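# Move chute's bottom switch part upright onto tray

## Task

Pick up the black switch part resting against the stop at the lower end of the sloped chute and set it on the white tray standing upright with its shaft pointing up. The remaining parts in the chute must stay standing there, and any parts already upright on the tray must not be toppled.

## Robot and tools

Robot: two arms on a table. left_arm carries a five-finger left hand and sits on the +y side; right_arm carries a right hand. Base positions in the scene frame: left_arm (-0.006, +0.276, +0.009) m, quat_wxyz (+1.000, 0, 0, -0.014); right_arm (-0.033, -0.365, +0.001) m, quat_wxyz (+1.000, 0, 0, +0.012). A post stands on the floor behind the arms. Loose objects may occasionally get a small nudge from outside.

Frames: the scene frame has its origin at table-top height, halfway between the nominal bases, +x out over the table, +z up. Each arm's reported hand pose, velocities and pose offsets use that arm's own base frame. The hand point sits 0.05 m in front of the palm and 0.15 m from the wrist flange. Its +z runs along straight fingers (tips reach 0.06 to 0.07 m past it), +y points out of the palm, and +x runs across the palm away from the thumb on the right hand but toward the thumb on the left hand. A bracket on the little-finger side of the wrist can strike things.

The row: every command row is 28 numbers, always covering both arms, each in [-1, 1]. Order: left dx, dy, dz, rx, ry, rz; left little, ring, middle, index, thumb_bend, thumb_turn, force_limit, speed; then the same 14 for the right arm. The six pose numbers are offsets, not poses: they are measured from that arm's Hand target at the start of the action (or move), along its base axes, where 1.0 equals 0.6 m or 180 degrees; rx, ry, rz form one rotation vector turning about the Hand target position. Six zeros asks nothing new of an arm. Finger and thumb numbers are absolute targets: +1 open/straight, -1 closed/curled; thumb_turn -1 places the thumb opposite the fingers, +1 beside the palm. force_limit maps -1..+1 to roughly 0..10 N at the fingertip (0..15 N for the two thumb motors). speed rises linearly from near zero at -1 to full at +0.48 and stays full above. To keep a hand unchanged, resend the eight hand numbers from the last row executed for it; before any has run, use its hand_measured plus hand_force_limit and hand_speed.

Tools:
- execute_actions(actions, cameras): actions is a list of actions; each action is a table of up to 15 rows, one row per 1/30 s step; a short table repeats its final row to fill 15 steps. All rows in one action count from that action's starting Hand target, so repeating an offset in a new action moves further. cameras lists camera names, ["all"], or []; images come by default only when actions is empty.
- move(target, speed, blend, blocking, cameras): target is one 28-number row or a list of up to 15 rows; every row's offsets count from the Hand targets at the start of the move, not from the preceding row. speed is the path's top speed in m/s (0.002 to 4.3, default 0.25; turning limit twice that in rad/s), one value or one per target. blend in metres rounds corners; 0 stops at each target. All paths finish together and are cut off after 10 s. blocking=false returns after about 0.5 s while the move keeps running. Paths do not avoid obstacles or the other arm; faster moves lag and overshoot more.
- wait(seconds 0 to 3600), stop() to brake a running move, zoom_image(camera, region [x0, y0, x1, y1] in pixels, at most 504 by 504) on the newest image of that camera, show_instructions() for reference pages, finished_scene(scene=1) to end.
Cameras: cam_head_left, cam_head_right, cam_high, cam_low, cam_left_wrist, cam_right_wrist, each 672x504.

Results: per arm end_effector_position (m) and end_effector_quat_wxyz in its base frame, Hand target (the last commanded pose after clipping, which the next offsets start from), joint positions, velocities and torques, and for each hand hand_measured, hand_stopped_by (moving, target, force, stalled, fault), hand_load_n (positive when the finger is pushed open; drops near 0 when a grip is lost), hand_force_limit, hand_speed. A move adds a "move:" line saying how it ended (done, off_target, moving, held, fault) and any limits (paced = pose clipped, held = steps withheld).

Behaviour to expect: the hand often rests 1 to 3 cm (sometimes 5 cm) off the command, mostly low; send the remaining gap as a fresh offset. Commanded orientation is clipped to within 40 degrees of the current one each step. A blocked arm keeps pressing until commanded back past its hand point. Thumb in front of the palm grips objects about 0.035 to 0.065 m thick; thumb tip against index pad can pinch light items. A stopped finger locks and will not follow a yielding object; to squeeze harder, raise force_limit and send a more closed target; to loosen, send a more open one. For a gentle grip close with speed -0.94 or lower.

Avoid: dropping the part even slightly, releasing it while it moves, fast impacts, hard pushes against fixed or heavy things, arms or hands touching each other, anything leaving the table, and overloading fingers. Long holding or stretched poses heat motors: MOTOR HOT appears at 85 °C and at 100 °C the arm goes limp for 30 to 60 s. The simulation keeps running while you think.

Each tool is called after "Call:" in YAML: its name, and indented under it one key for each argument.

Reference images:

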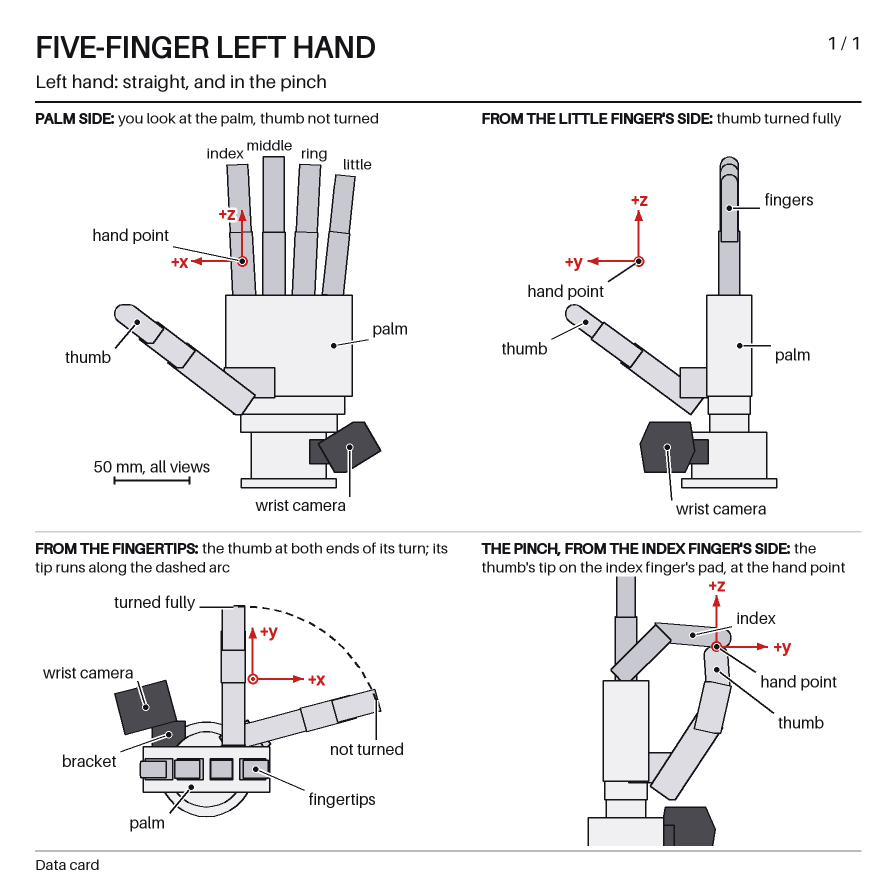

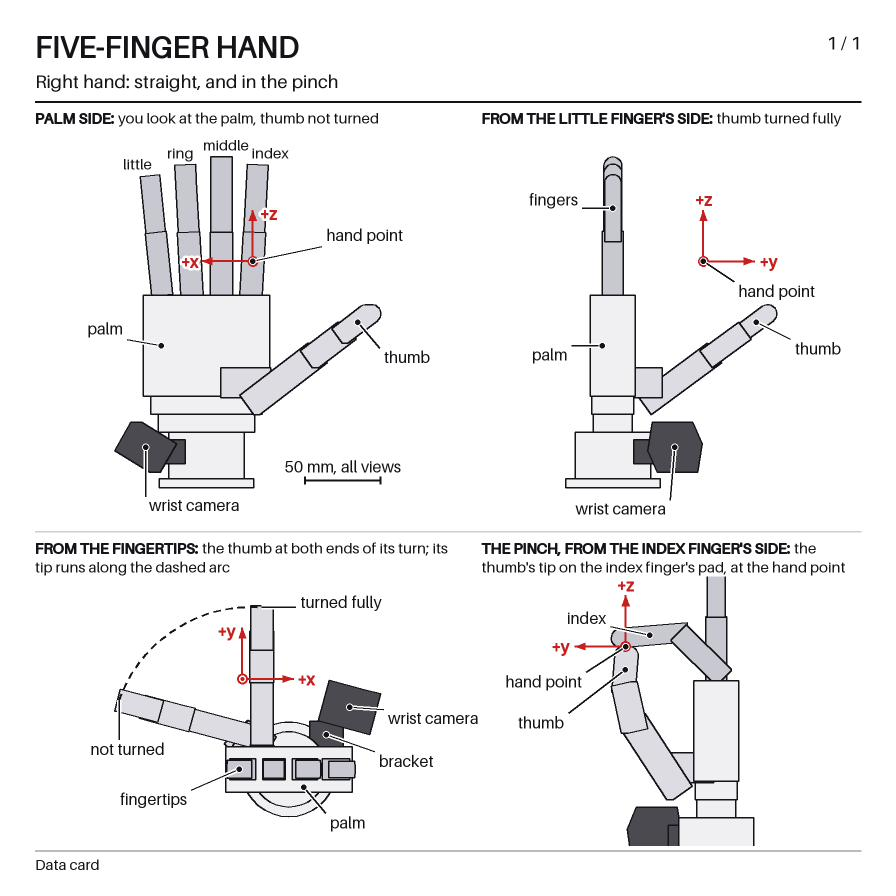

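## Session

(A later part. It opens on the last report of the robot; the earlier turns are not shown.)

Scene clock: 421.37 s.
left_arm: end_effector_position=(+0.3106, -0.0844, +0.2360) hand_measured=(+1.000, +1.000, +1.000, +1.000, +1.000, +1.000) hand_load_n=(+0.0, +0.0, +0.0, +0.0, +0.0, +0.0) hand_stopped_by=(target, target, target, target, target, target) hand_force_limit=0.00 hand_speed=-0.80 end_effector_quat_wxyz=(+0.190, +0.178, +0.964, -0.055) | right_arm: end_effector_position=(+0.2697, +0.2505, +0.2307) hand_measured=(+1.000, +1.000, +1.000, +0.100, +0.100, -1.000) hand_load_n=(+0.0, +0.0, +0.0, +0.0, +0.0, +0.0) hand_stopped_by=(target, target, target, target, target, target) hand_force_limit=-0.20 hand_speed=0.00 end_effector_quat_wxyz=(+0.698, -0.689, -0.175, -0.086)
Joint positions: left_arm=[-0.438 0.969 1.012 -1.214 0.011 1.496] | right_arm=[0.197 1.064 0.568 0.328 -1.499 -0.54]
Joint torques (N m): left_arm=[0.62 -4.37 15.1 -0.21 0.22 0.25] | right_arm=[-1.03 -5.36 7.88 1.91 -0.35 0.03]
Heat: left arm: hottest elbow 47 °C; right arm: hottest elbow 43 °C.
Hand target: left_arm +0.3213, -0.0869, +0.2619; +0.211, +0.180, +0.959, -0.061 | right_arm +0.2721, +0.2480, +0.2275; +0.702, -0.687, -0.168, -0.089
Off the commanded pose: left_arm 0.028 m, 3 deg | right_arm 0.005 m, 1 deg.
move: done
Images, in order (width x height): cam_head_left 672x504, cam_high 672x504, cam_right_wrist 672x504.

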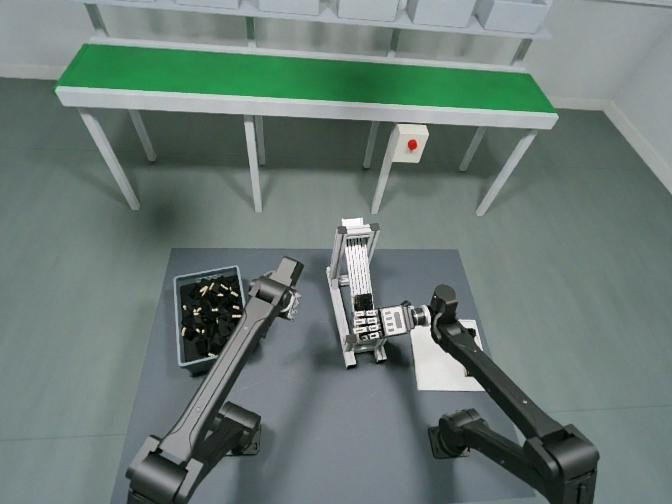

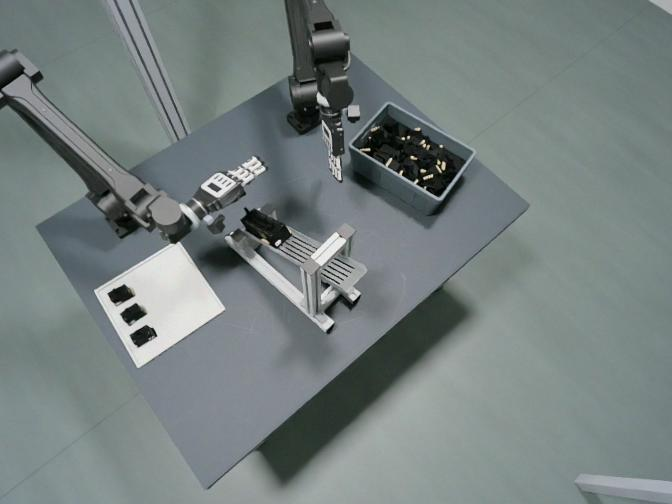

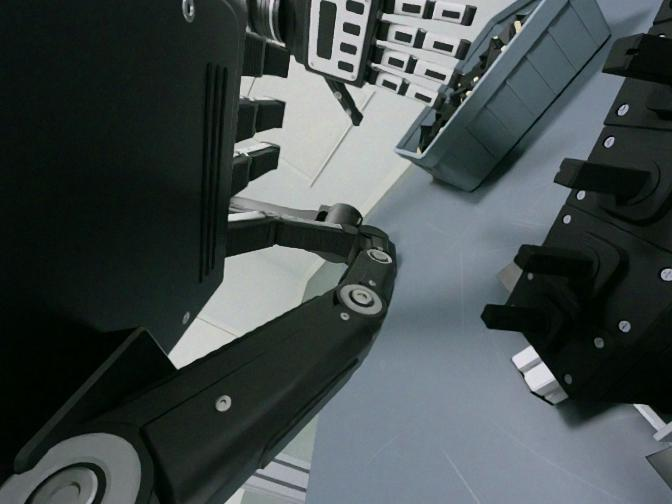

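Call:
zoom_image:
  camera: "cam_right_wrist"
  region: [170, 0, 400, 340]

Call:
show_instructions:

Scaled by 1.482 from the camera's image (finer frame: 960x720).

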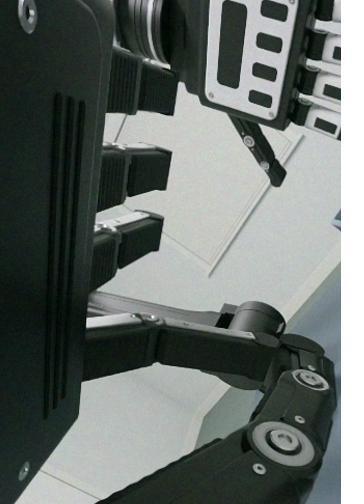

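Reference images for this scene: FIVE-FINGER LEFT HAND page 1, FIVE-FINGER HAND page 1.

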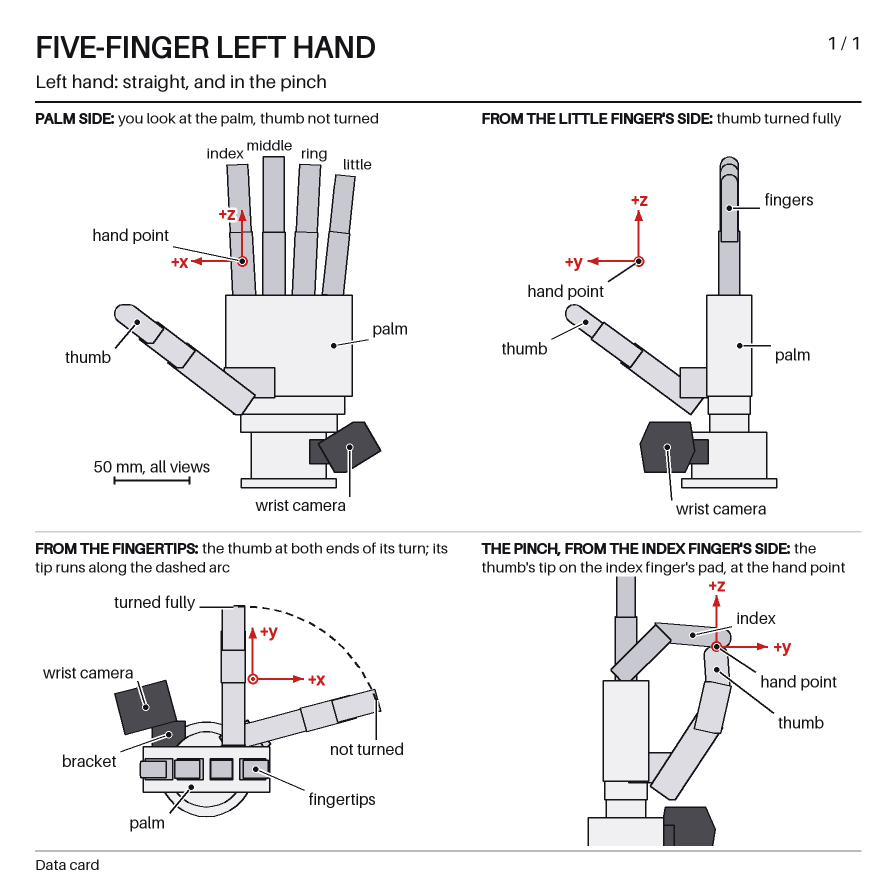

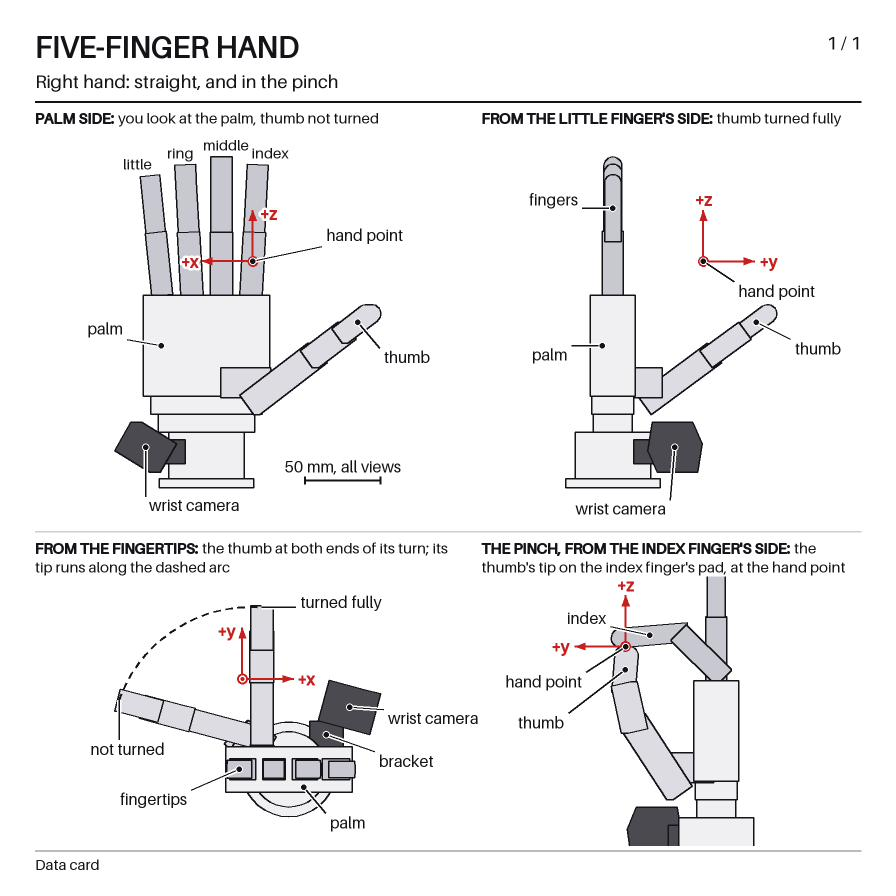

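Call:
move:
  target:
    - [0,0,0,0,0,0,1,1,1,1,1,1,0,-0.8,0.0082,-0.0512,-0.025,0.0026,-0.022,0,1,1,1,0.2,0.0,-1,-0.2,0]
  speed: 0.1
  cameras: ["cam_right_wrist","cam_high"]

Call:
zoom_image:
  camera: "cam_right_wrist"
  region: [330, 150, 570, 504]

Scene clock: 491.03 s.
left_arm: end_effector_position=(+0.3106, -0.0844, +0.2360) hand_measured=(+1.000, +1.000, +1.000, +1.000, +1.000, +1.000) hand_load_n=(+0.0, +0.0, +0.0, +0.0, +0.0, +0.0) hand_stopped_by=(target, target, target, target, target, target) hand_force_limit=0.00 hand_speed=-0.80 end_effector_quat_wxyz=(+0.190, +0.178, +0.964, -0.055) | right_arm: end_effector_position=(+0.2744, +0.2195, +0.2149) hand_measured=(+1.000, +1.000, +1.000, +0.200, +0.000, -1.000) hand_load_n=(+0.0, -0.5, +0.0, +0.0, +0.0, +0.0) hand_stopped_by=(target, target, target, target, target, target) hand_force_limit=-0.20 hand_speed=0.00 end_effector_quat_wxyz=(+0.698, -0.682, -0.183, -0.115)
Joint positions: left_arm=[-0.438 0.969 1.012 -1.214 0.011 1.496] | right_arm=[0.09 1.069 0.521 0.359 -1.58 -0.615]
Joint torques (N m): left_arm=[0.56 -4.42 15.08 -0.17 0.23 0.24] | right_arm=[-0.15 -4.42 7.91 1.66 -0.42 -0.1]
Heat: left arm: hottest elbow 48 °C; right arm: hottest elbow 40 °C.
Hand target: left_arm +0.3213, -0.0869, +0.2619; +0.211, +0.180, +0.959, -0.061 | right_arm +0.2771, +0.2173, +0.2126; +0.698, -0.680, -0.192, -0.113
Off the commanded pose: left_arm 0.028 m, 3 deg | right_arm 0.004 m, 1 deg.
joint sent to its limit (right arm) — joint 5 (wrist yaw), lower limit. The joint targets still meet the commanded pose.
move: done
Images, in order (width x height): cam_high 672x504, cam_right_wrist 672x504.

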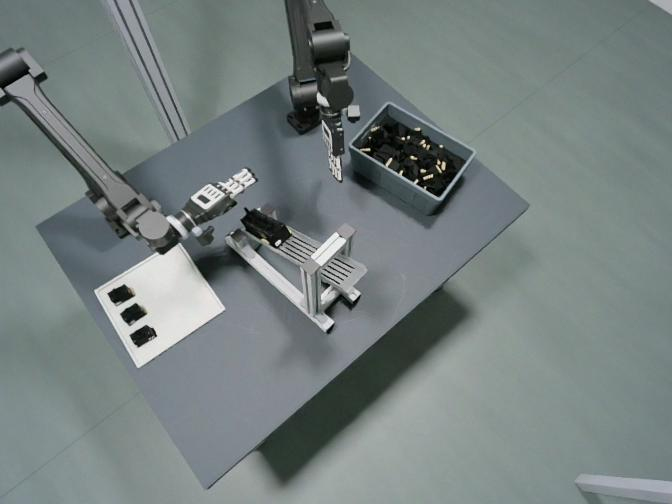

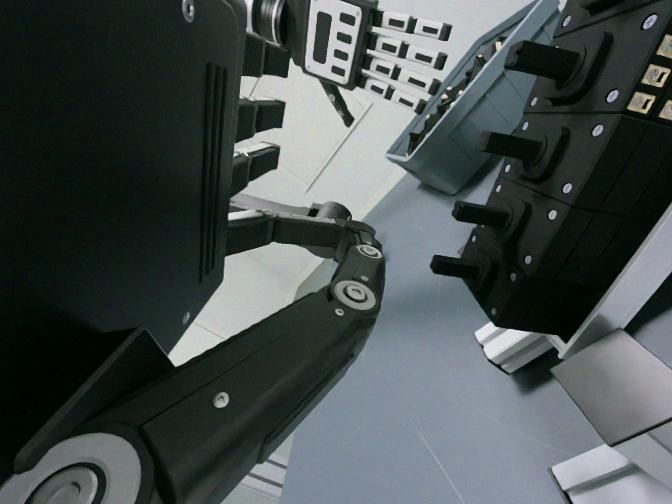

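Scaled by 1.424 from the camera's image (finer frame: 960x720).

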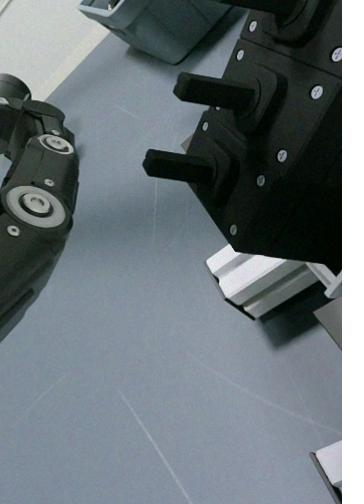

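Call:
zoom_image:
  camera: "cam_right_wrist"
  region: [250, 150, 490, 390]

Scaled by 2.100 from the camera's image (finer frame: 960x720).

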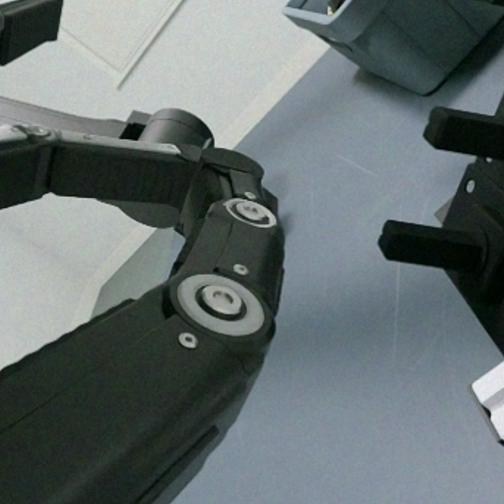

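Call:
move:
  target:
    - [0,0,0,0,0,0,1,1,1,1,1,1,0,-0.8,0.015,-0.0068,-0.0393,0,0,0,1,1,1,0.2,0.0,-1,-0.2,0]
  speed: 0.08
  cameras: ["cam_right_wrist","cam_high"]

Call:
zoom_image:
  camera: "cam_right_wrist"
  region: [270, 150, 510, 390]

Call:
zoom_image:
  camera: "cam_high"
  region: [180, 140, 300, 260]

Scene clock: 520.87 s.
left_arm: end_effector_position=(+0.3106, -0.0844, +0.2360) hand_measured=(+1.000, +1.000, +1.000, +1.000, +1.000, +1.000) hand_load_n=(+0.0, +0.0, +0.0, +0.0, +0.0, +0.0) hand_stopped_by=(target, target, target, target, target, target) hand_force_limit=0.00 hand_speed=-0.80 end_effector_quat_wxyz=(+0.190, +0.178, +0.964, -0.055) | right_arm: end_effector_position=(+0.2826, +0.2163, +0.1901) hand_measured=(+1.000, +1.000, +1.000, +0.200, +0.000, -1.000) hand_load_n=(+0.0, +0.0, +0.0, +0.0, +0.5, +0.0) hand_stopped_by=(target, target, target, target, target, target) hand_force_limit=-0.20 hand_speed=0.00 end_effector_quat_wxyz=(+0.698, -0.684, -0.177, -0.117)
Joint positions: left_arm=[-0.438 0.969 1.012 -1.214 0.011 1.496] | right_arm=[0.077 1.139 0.502 0.385 -1.58 -0.671]
Joint torques (N m): left_arm=[0.62 -4.31 15.06 -0.2 0.22 0.25] | right_arm=[-0.73 -5.01 7.39 1.88 -0.47 -0.05]
Heat: left arm: hottest elbow 49 °C; right arm: hottest elbow 42 °C.
Hand target: left_arm +0.3213, -0.0869, +0.2619; +0.211, +0.180, +0.959, -0.061 | right_arm +0.2861, +0.2131, +0.1889; +0.698, -0.680, -0.192, -0.113
Off the commanded pose: left_arm 0.028 m, 3 deg | right_arm 0.005 m, 2 deg.
joint sent to its limit (right arm) — joint 5 (wrist yaw), lower limit. The joint targets still meet the commanded pose.
move: done
Images, in order (width x height): cam_high 672x504, cam_right_wrist 672x504.

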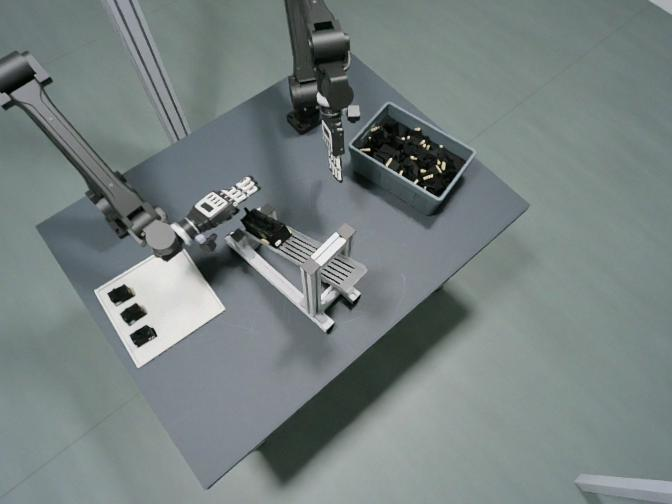

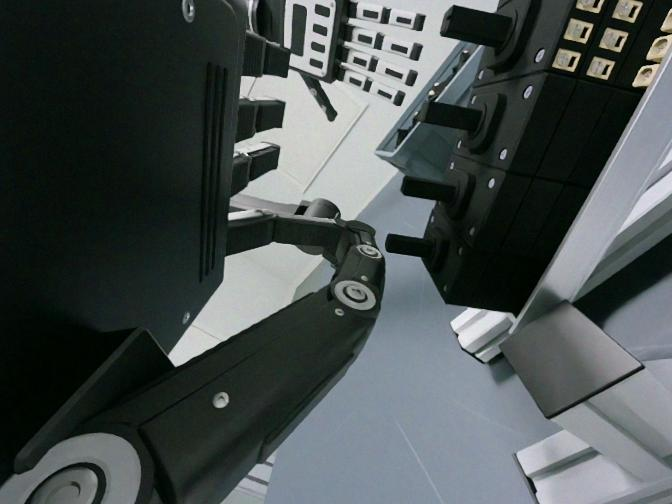

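Scaled by 2.100 from the camera's image (finer frame: 960x720).

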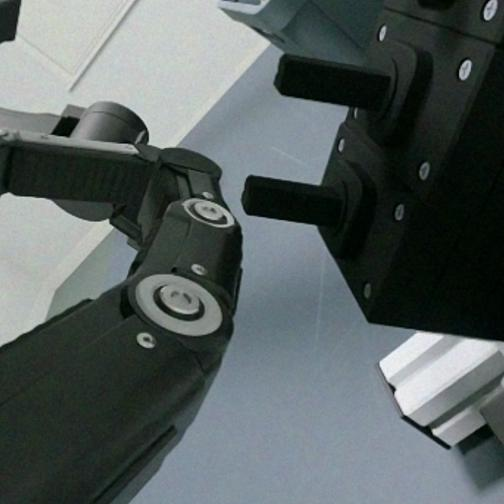

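Scaled by 4.200 from the camera's image (finer frame: 960x720).

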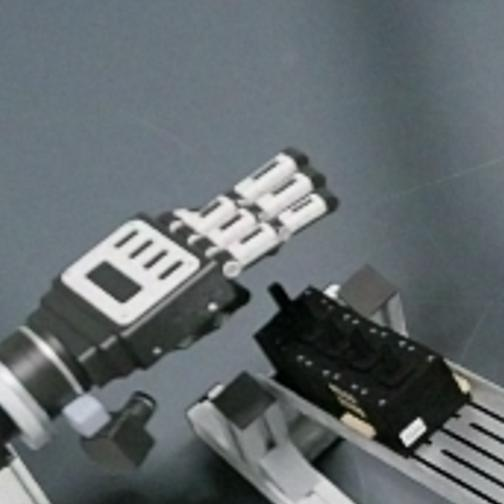

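Call:
wait:
  seconds: 0.1
  cameras: ["all"]

Call:
zoom_image:
  camera: "cam_head_left"
  region: [340, 290, 420, 360]

Call:
zoom_image:
  camera: "cam_head_right"
  region: [330, 290, 410, 360]

Call:
zoom_image:
  camera: "cam_high"
  region: [200, 180, 280, 250]

Call:
zoom_image:
  camera: "cam_low"
  region: [0, 80, 160, 280]

Scene clock: 549.37 s.
left_arm: end_effector_position=(+0.3106, -0.0844, +0.2360) hand_measured=(+1.000, +1.000, +1.000, +1.000, +1.000, +1.000) hand_load_n=(+0.0, +0.0, +0.0, -0.5, +0.0, +0.0) hand_stopped_by=(target, target, target, target, target, target) hand_force_limit=0.00 hand_speed=-0.80 end_effector_quat_wxyz=(+0.190, +0.178, +0.964, -0.055) | right_arm: end_effector_position=(+0.2827, +0.2163, +0.1901) hand_measured=(+1.000, +1.000, +1.000, +0.200, +0.000, -1.000) hand_load_n=(+0.0, +0.0, +0.0, +0.0, +0.0, +0.0) hand_stopped_by=(target, target, target, target, target, target) hand_force_limit=-0.20 hand_speed=0.00 end_effector_quat_wxyz=(+0.698, -0.684, -0.177, -0.118)
Joint positions: left_arm=[-0.438 0.969 1.012 -1.214 0.011 1.496] | right_arm=[0.077 1.139 0.502 0.385 -1.58 -0.672]
Joint torques (N m): left_arm=[0.5 -4.42 15.1 -0.2 0.22 0.26] | right_arm=[-0.56 -5.01 7.47 1.77 -0.45 -0.11]
Heat: left arm: hottest elbow 49 °C; right arm: hottest elbow 41 °C.
Hand target: left_arm +0.3213, -0.0869, +0.2619; +0.211, +0.180, +0.959, -0.061 | right_arm +0.2861, +0.2131, +0.1889; +0.698, -0.680, -0.192, -0.113
Off the commanded pose: left_arm 0.028 m, 3 deg | right_arm 0.005 m, 2 deg.
wait: 0.10 s; at rest from the start

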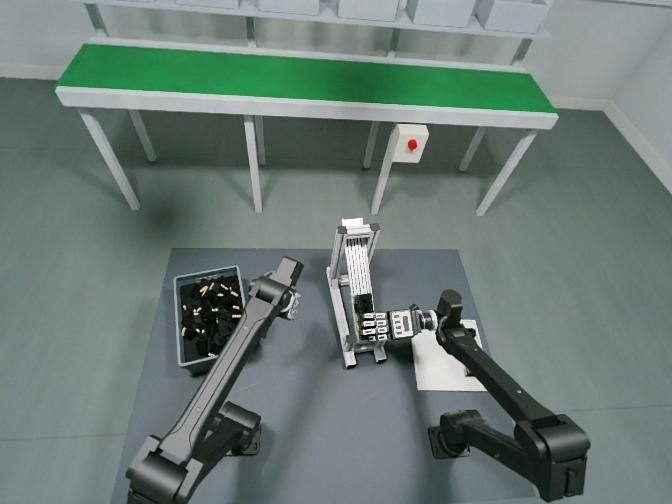

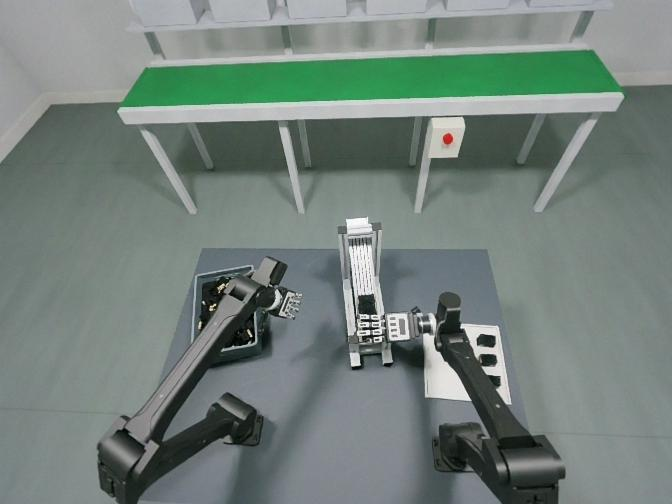

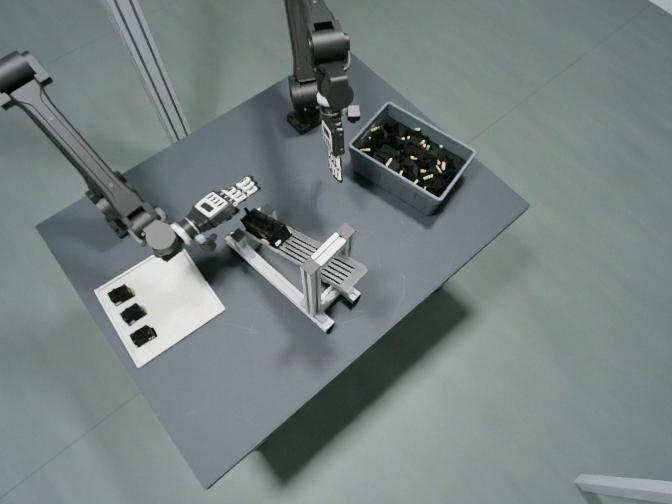

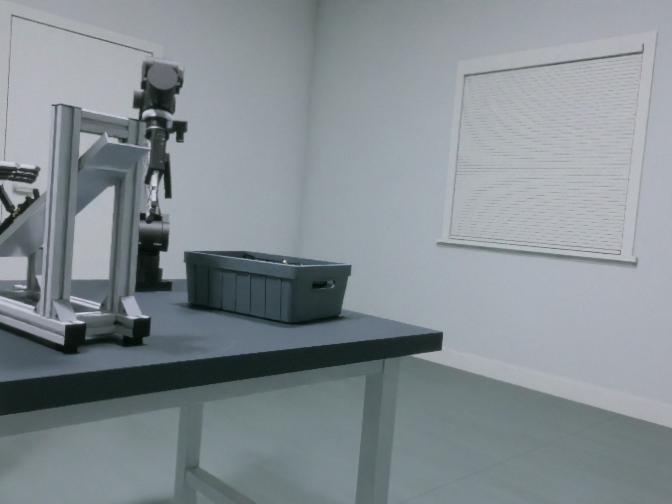

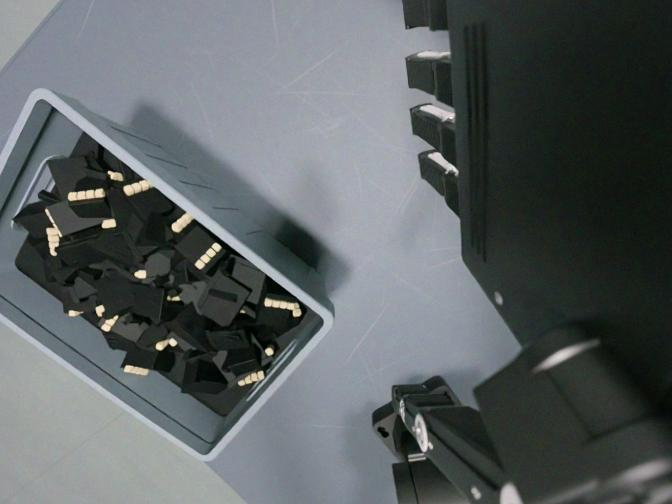

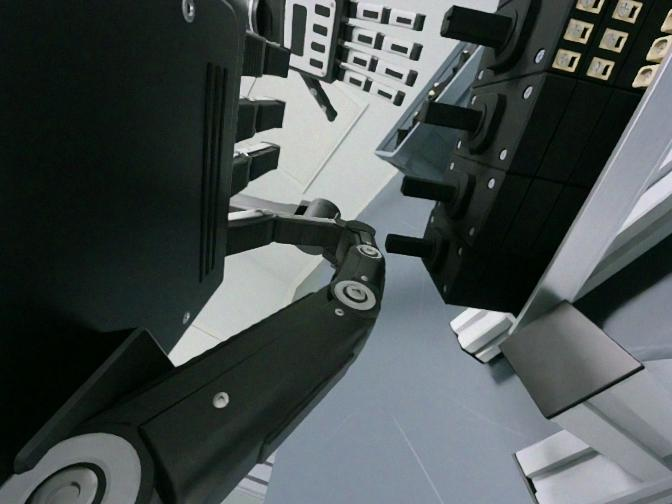

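Scaled by 6.300 from the camera's image (finer frame: 960x720).

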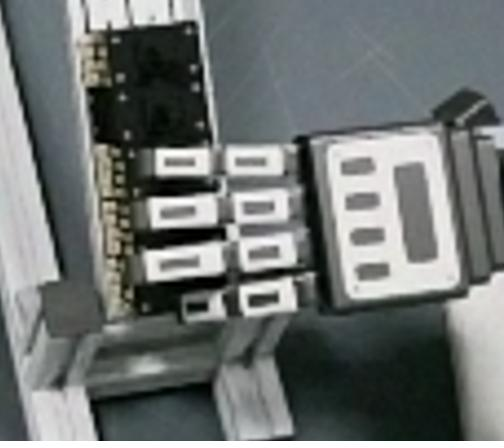

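Scaled by 6.300 from the camera's image (finer frame: 960x720).

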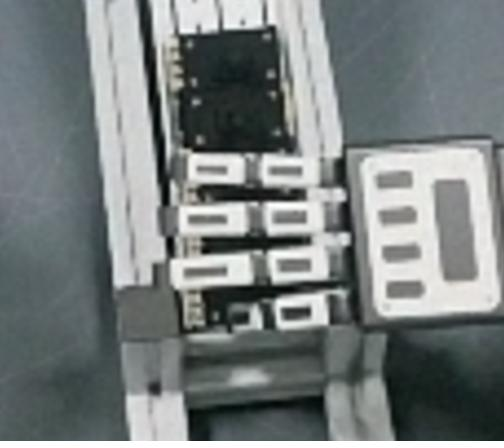

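Scaled by 6.300 from the camera's image (finer frame: 960x720).

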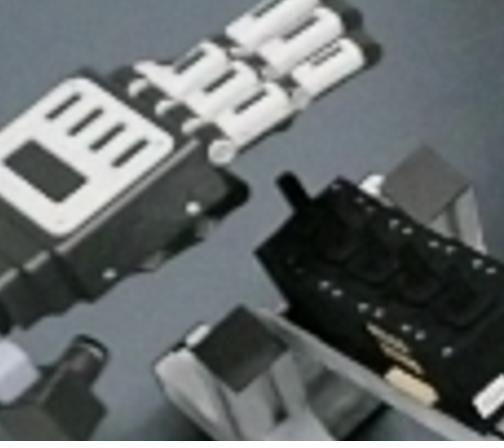

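Scaled by 2.520 from the camera's image (finer frame: 960x720).

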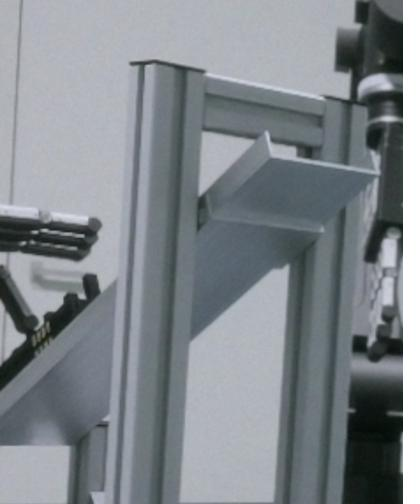

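Call:
move:
  target:
    - [0,0,0,0,0,0,1,1,1,1,1,1,0,-0.8,0.0062,-0.0095,0.0023,0,0,0,1,1,1,0.2,0.0,-1,-0.2,0]
    - [0,0,0,0,0,0,1,1,1,1,1,1,0,-0.8,0.0117,-0.009,-0.0098,0,0,0,1,1,1,0.2,0.0,-1,-0.2,0]
  speed: 0.04
  cameras: ["cam_right_wrist","cam_high","cam_head_left"]

Call:
zoom_image:
  camera: "cam_right_wrist"
  region: [290, 150, 490, 350]

Call:
zoom_image:
  camera: "cam_high"
  region: [200, 180, 280, 250]

Call:
zoom_image:
  camera: "cam_head_left"
  region: [340, 290, 420, 360]

Scene clock: 575.53 s.
left_arm: end_effector_position=(+0.3106, -0.0844, +0.2360) hand_measured=(+1.000, +1.000, +1.000, +1.000, +1.000, +1.000) hand_load_n=(+0.0, +0.0, +0.0, +0.0, +0.0, +0.0) hand_stopped_by=(target, target, target, target, target, target) hand_force_limit=0.00 hand_speed=-0.80 end_effector_quat_wxyz=(+0.190, +0.178, +0.964, -0.055) | right_arm: end_effector_position=(+0.2889, +0.2114, +0.1851) hand_measured=(+1.000, +1.000, +1.000, +0.200, +0.000, -1.000) hand_load_n=(+0.0, -0.5, +0.0, +0.0, +0.0, +0.0) hand_stopped_by=(target, target, target, target, target, target) hand_force_limit=-0.20 hand_speed=0.00 end_effector_quat_wxyz=(+0.697, -0.685, -0.172, -0.125)
Joint positions: left_arm=[-0.438 0.969 1.012 -1.214 0.011 1.496] | right_arm=[0.059 1.157 0.502 0.385 -1.58 -0.692]
Joint torques (N m): left_arm=[0.5 -4.42 15.06 -0.18 0.22 0.25] | right_arm=[-0.73 -5.6 7.36 1.8 -0.45 -0.06]
Heat: left arm: hottest elbow 49 °C; right arm: hottest elbow 41 °C.
Hand target: left_arm +0.3213, -0.0869, +0.2619; +0.211, +0.180, +0.959, -0.061 | right_arm +0.2931, +0.2078, +0.1830; +0.698, -0.680, -0.192, -0.113
Off the commanded pose: left_arm 0.028 m, 3 deg | right_arm 0.006 m, 3 deg.
joint sent to its limit (right arm) — joint 5 (wrist yaw), lower limit. The joint targets are off in orientation, not in position.
move: off_target (right_arm)
Images, in order (width x height): cam_head_left 672x504, cam_high 672x504, cam_right_wrist 672x504.

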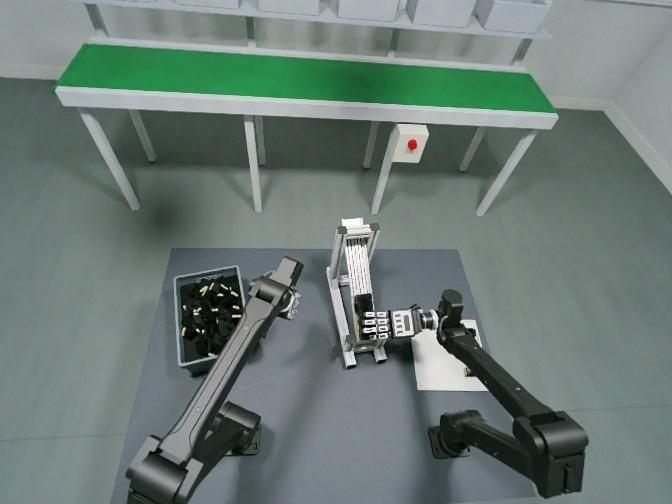

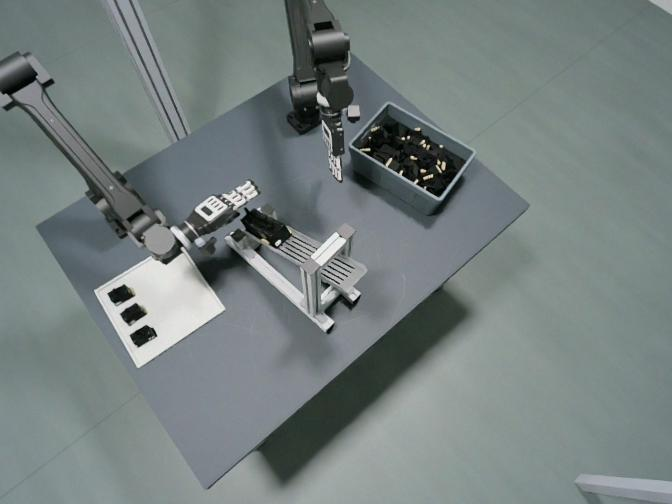

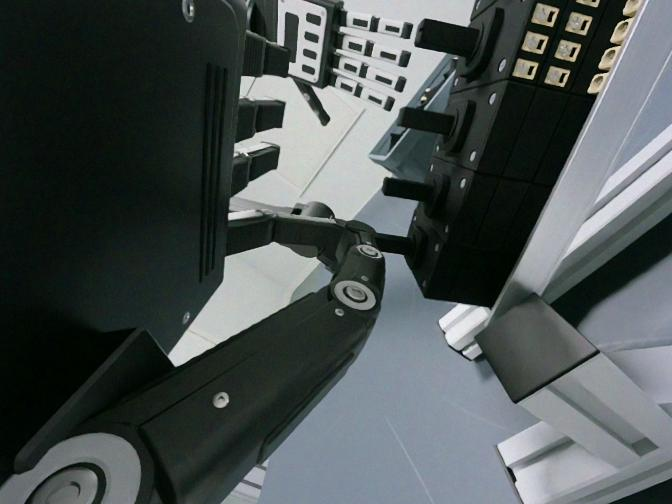

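Scaled by 2.520 from the camera's image (finer frame: 960x720).

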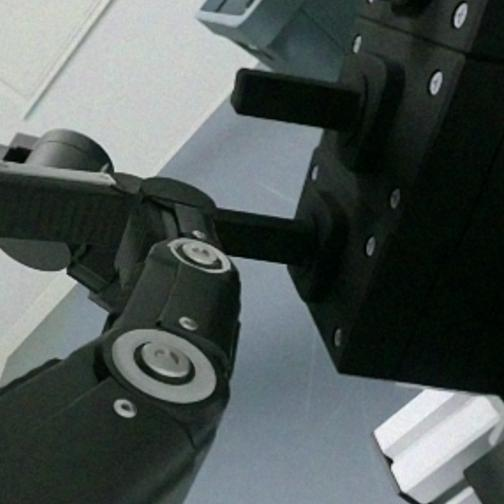

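Scaled by 6.300 from the camera's image (finer frame: 960x720).

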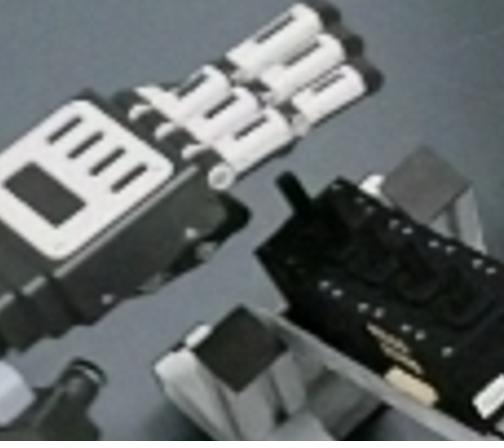

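Scaled by 6.300 from the camera's image (finer frame: 960x720).

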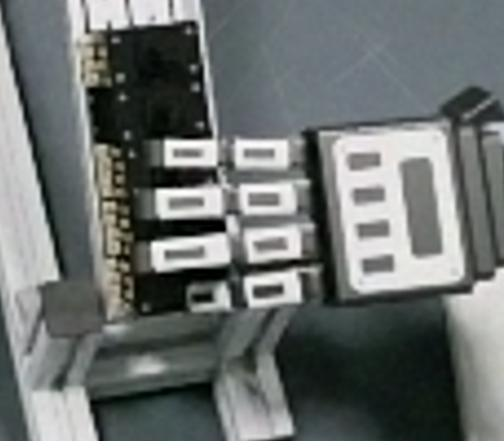

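Call:
zoom_image:
  camera: "cam_high"
  region: [225, 185, 265, 225]

Call:
zoom_image:
  camera: "cam_right_wrist"
  region: [310, 190, 430, 310]

Scaled by 12.600 from the camera's image (finer frame: 960x720).

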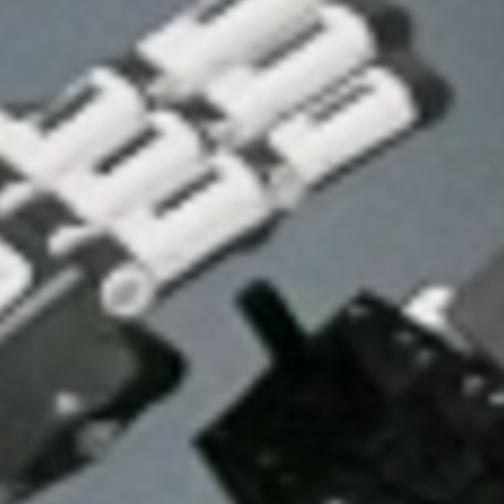

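Scaled by 4.200 from the camera's image (finer frame: 960x720).

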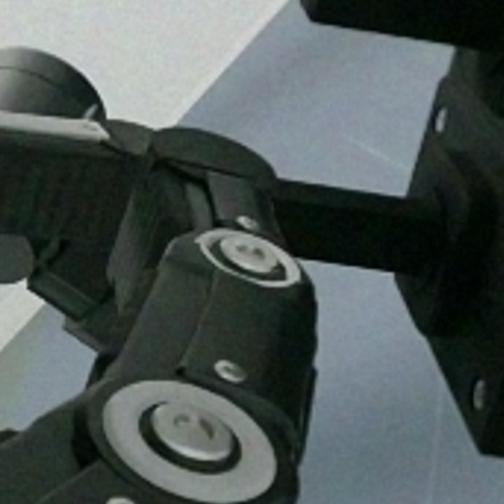

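Call:
move:
  target:
    - [0,0,0,0,0,0,1,1,1,1,1,1,0,-0.8,-0.017,-0.0013,0.038,0,0,0,1,1,1,0.2,0.0,-1,-0.2,0]
    - [0,0,0,0,0,0,1,1,1,1,1,1,0,-0.8,-0.0187,-0.0215,0.0367,0,0,0,1,1,1,0.4,0.0,-1,-0.2,0]
  speed: 0.06
  cameras: ["cam_right_wrist","cam_high","cam_head_left"]

Call:
zoom_image:
  camera: "cam_right_wrist"
  region: [290, 150, 490, 350]

Call:
zoom_image:
  camera: "cam_high"
  region: [215, 175, 265, 225]

Scene clock: 721.37 s.
left_arm: end_effector_position=(+0.3106, -0.0844, +0.2360) hand_measured=(+1.000, +1.000, +1.000, +1.000, +1.000, +1.000) hand_load_n=(+0.0, +0.0, +0.0, +0.0, +0.0, +0.0) hand_stopped_by=(target, target, target, target, target, target) hand_force_limit=0.00 hand_speed=-0.80 end_effector_quat_wxyz=(+0.190, +0.178, +0.964, -0.055) | right_arm: end_effector_position=(+0.2828, +0.1988, +0.2048) hand_measured=(+1.000, +1.000, +1.000, +0.400, +0.000, -1.000) hand_load_n=(+0.0, +0.0, +0.0, -0.5, +0.0, +0.0) hand_stopped_by=(target, target, target, target, target, target) hand_force_limit=-0.20 hand_speed=0.00 end_effector_quat_wxyz=(+0.693, -0.687, -0.163, -0.145)
Joint positions: left_arm=[-0.438 0.969 1.012 -1.214 0.011 1.496] | right_arm=[0.017 1.064 0.487 0.384 -1.58 -0.632]
Joint torques (N m): left_arm=[0.5 -4.37 15.09 -0.16 0.22 0.25] | right_arm=[-0.56 -5.66 7.5 1.2 -0.37 0.05]
Heat: left arm: hottest elbow 51 °C; right arm: hottest elbow 41 °C.
Hand target: left_arm +0.3213, -0.0869, +0.2619; +0.211, +0.180, +0.959, -0.061 | right_arm +0.2819, +0.1948, +0.2050; +0.698, -0.680, -0.192, -0.113
Off the commanded pose: left_arm 0.028 m, 3 deg | right_arm 0.004 m, 5 deg.
joint sent to its limit (right arm) — joint 5 (wrist yaw), lower limit. The joint targets are off in orientation, not in position.
move: off_target (right_arm); target 2's new numbers were sent with right_arm's hand 0.004 m and 5 deg from that target
Images, in order (width x height): cam_head_left 672x504, cam_high 672x504, cam_right_wrist 672x504.

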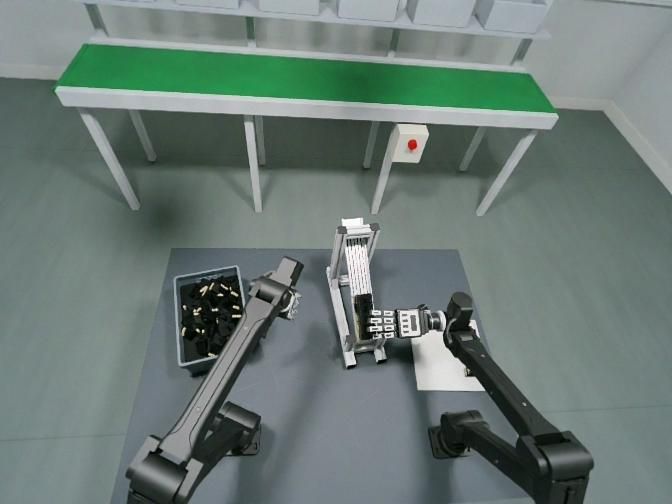

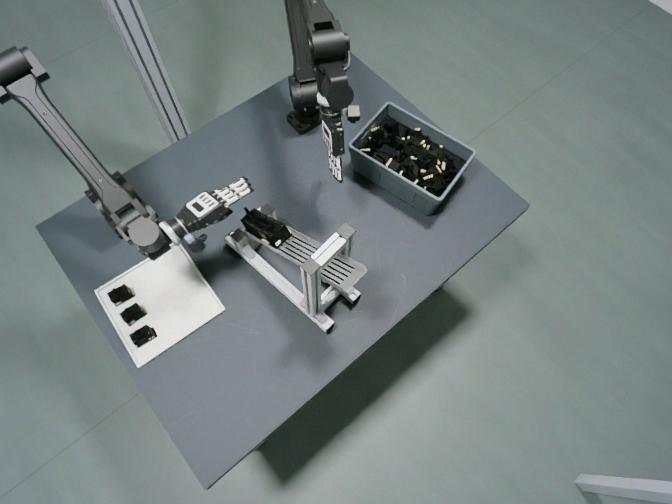

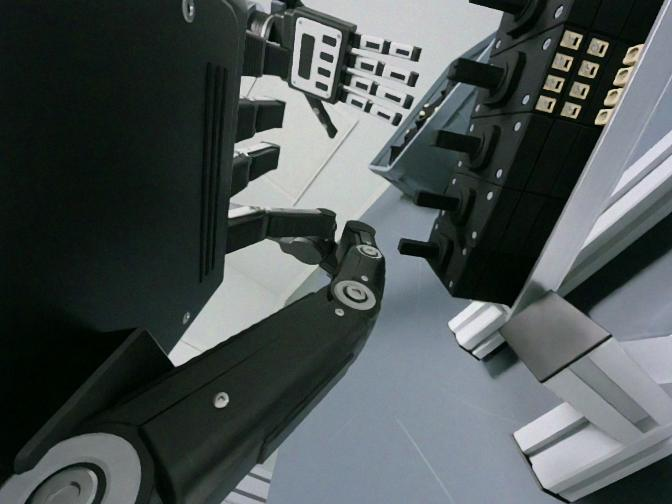

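Scaled by 2.520 from the camera's image (finer frame: 960x720).

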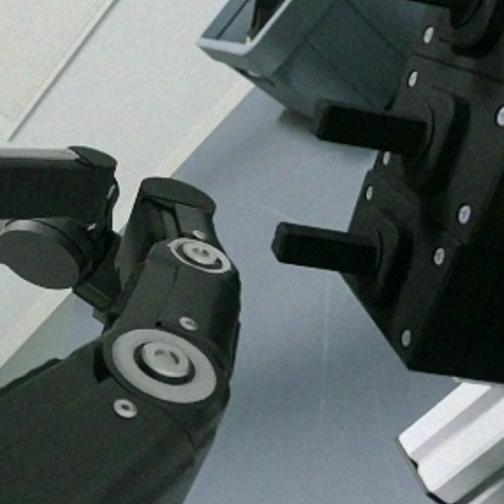

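Scaled by 10.080 from the camera's image (finer frame: 960x720).

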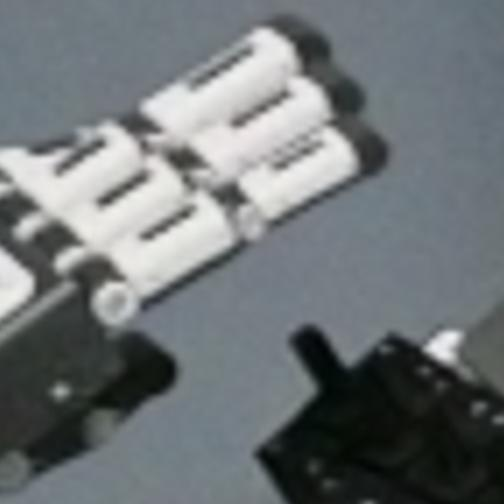

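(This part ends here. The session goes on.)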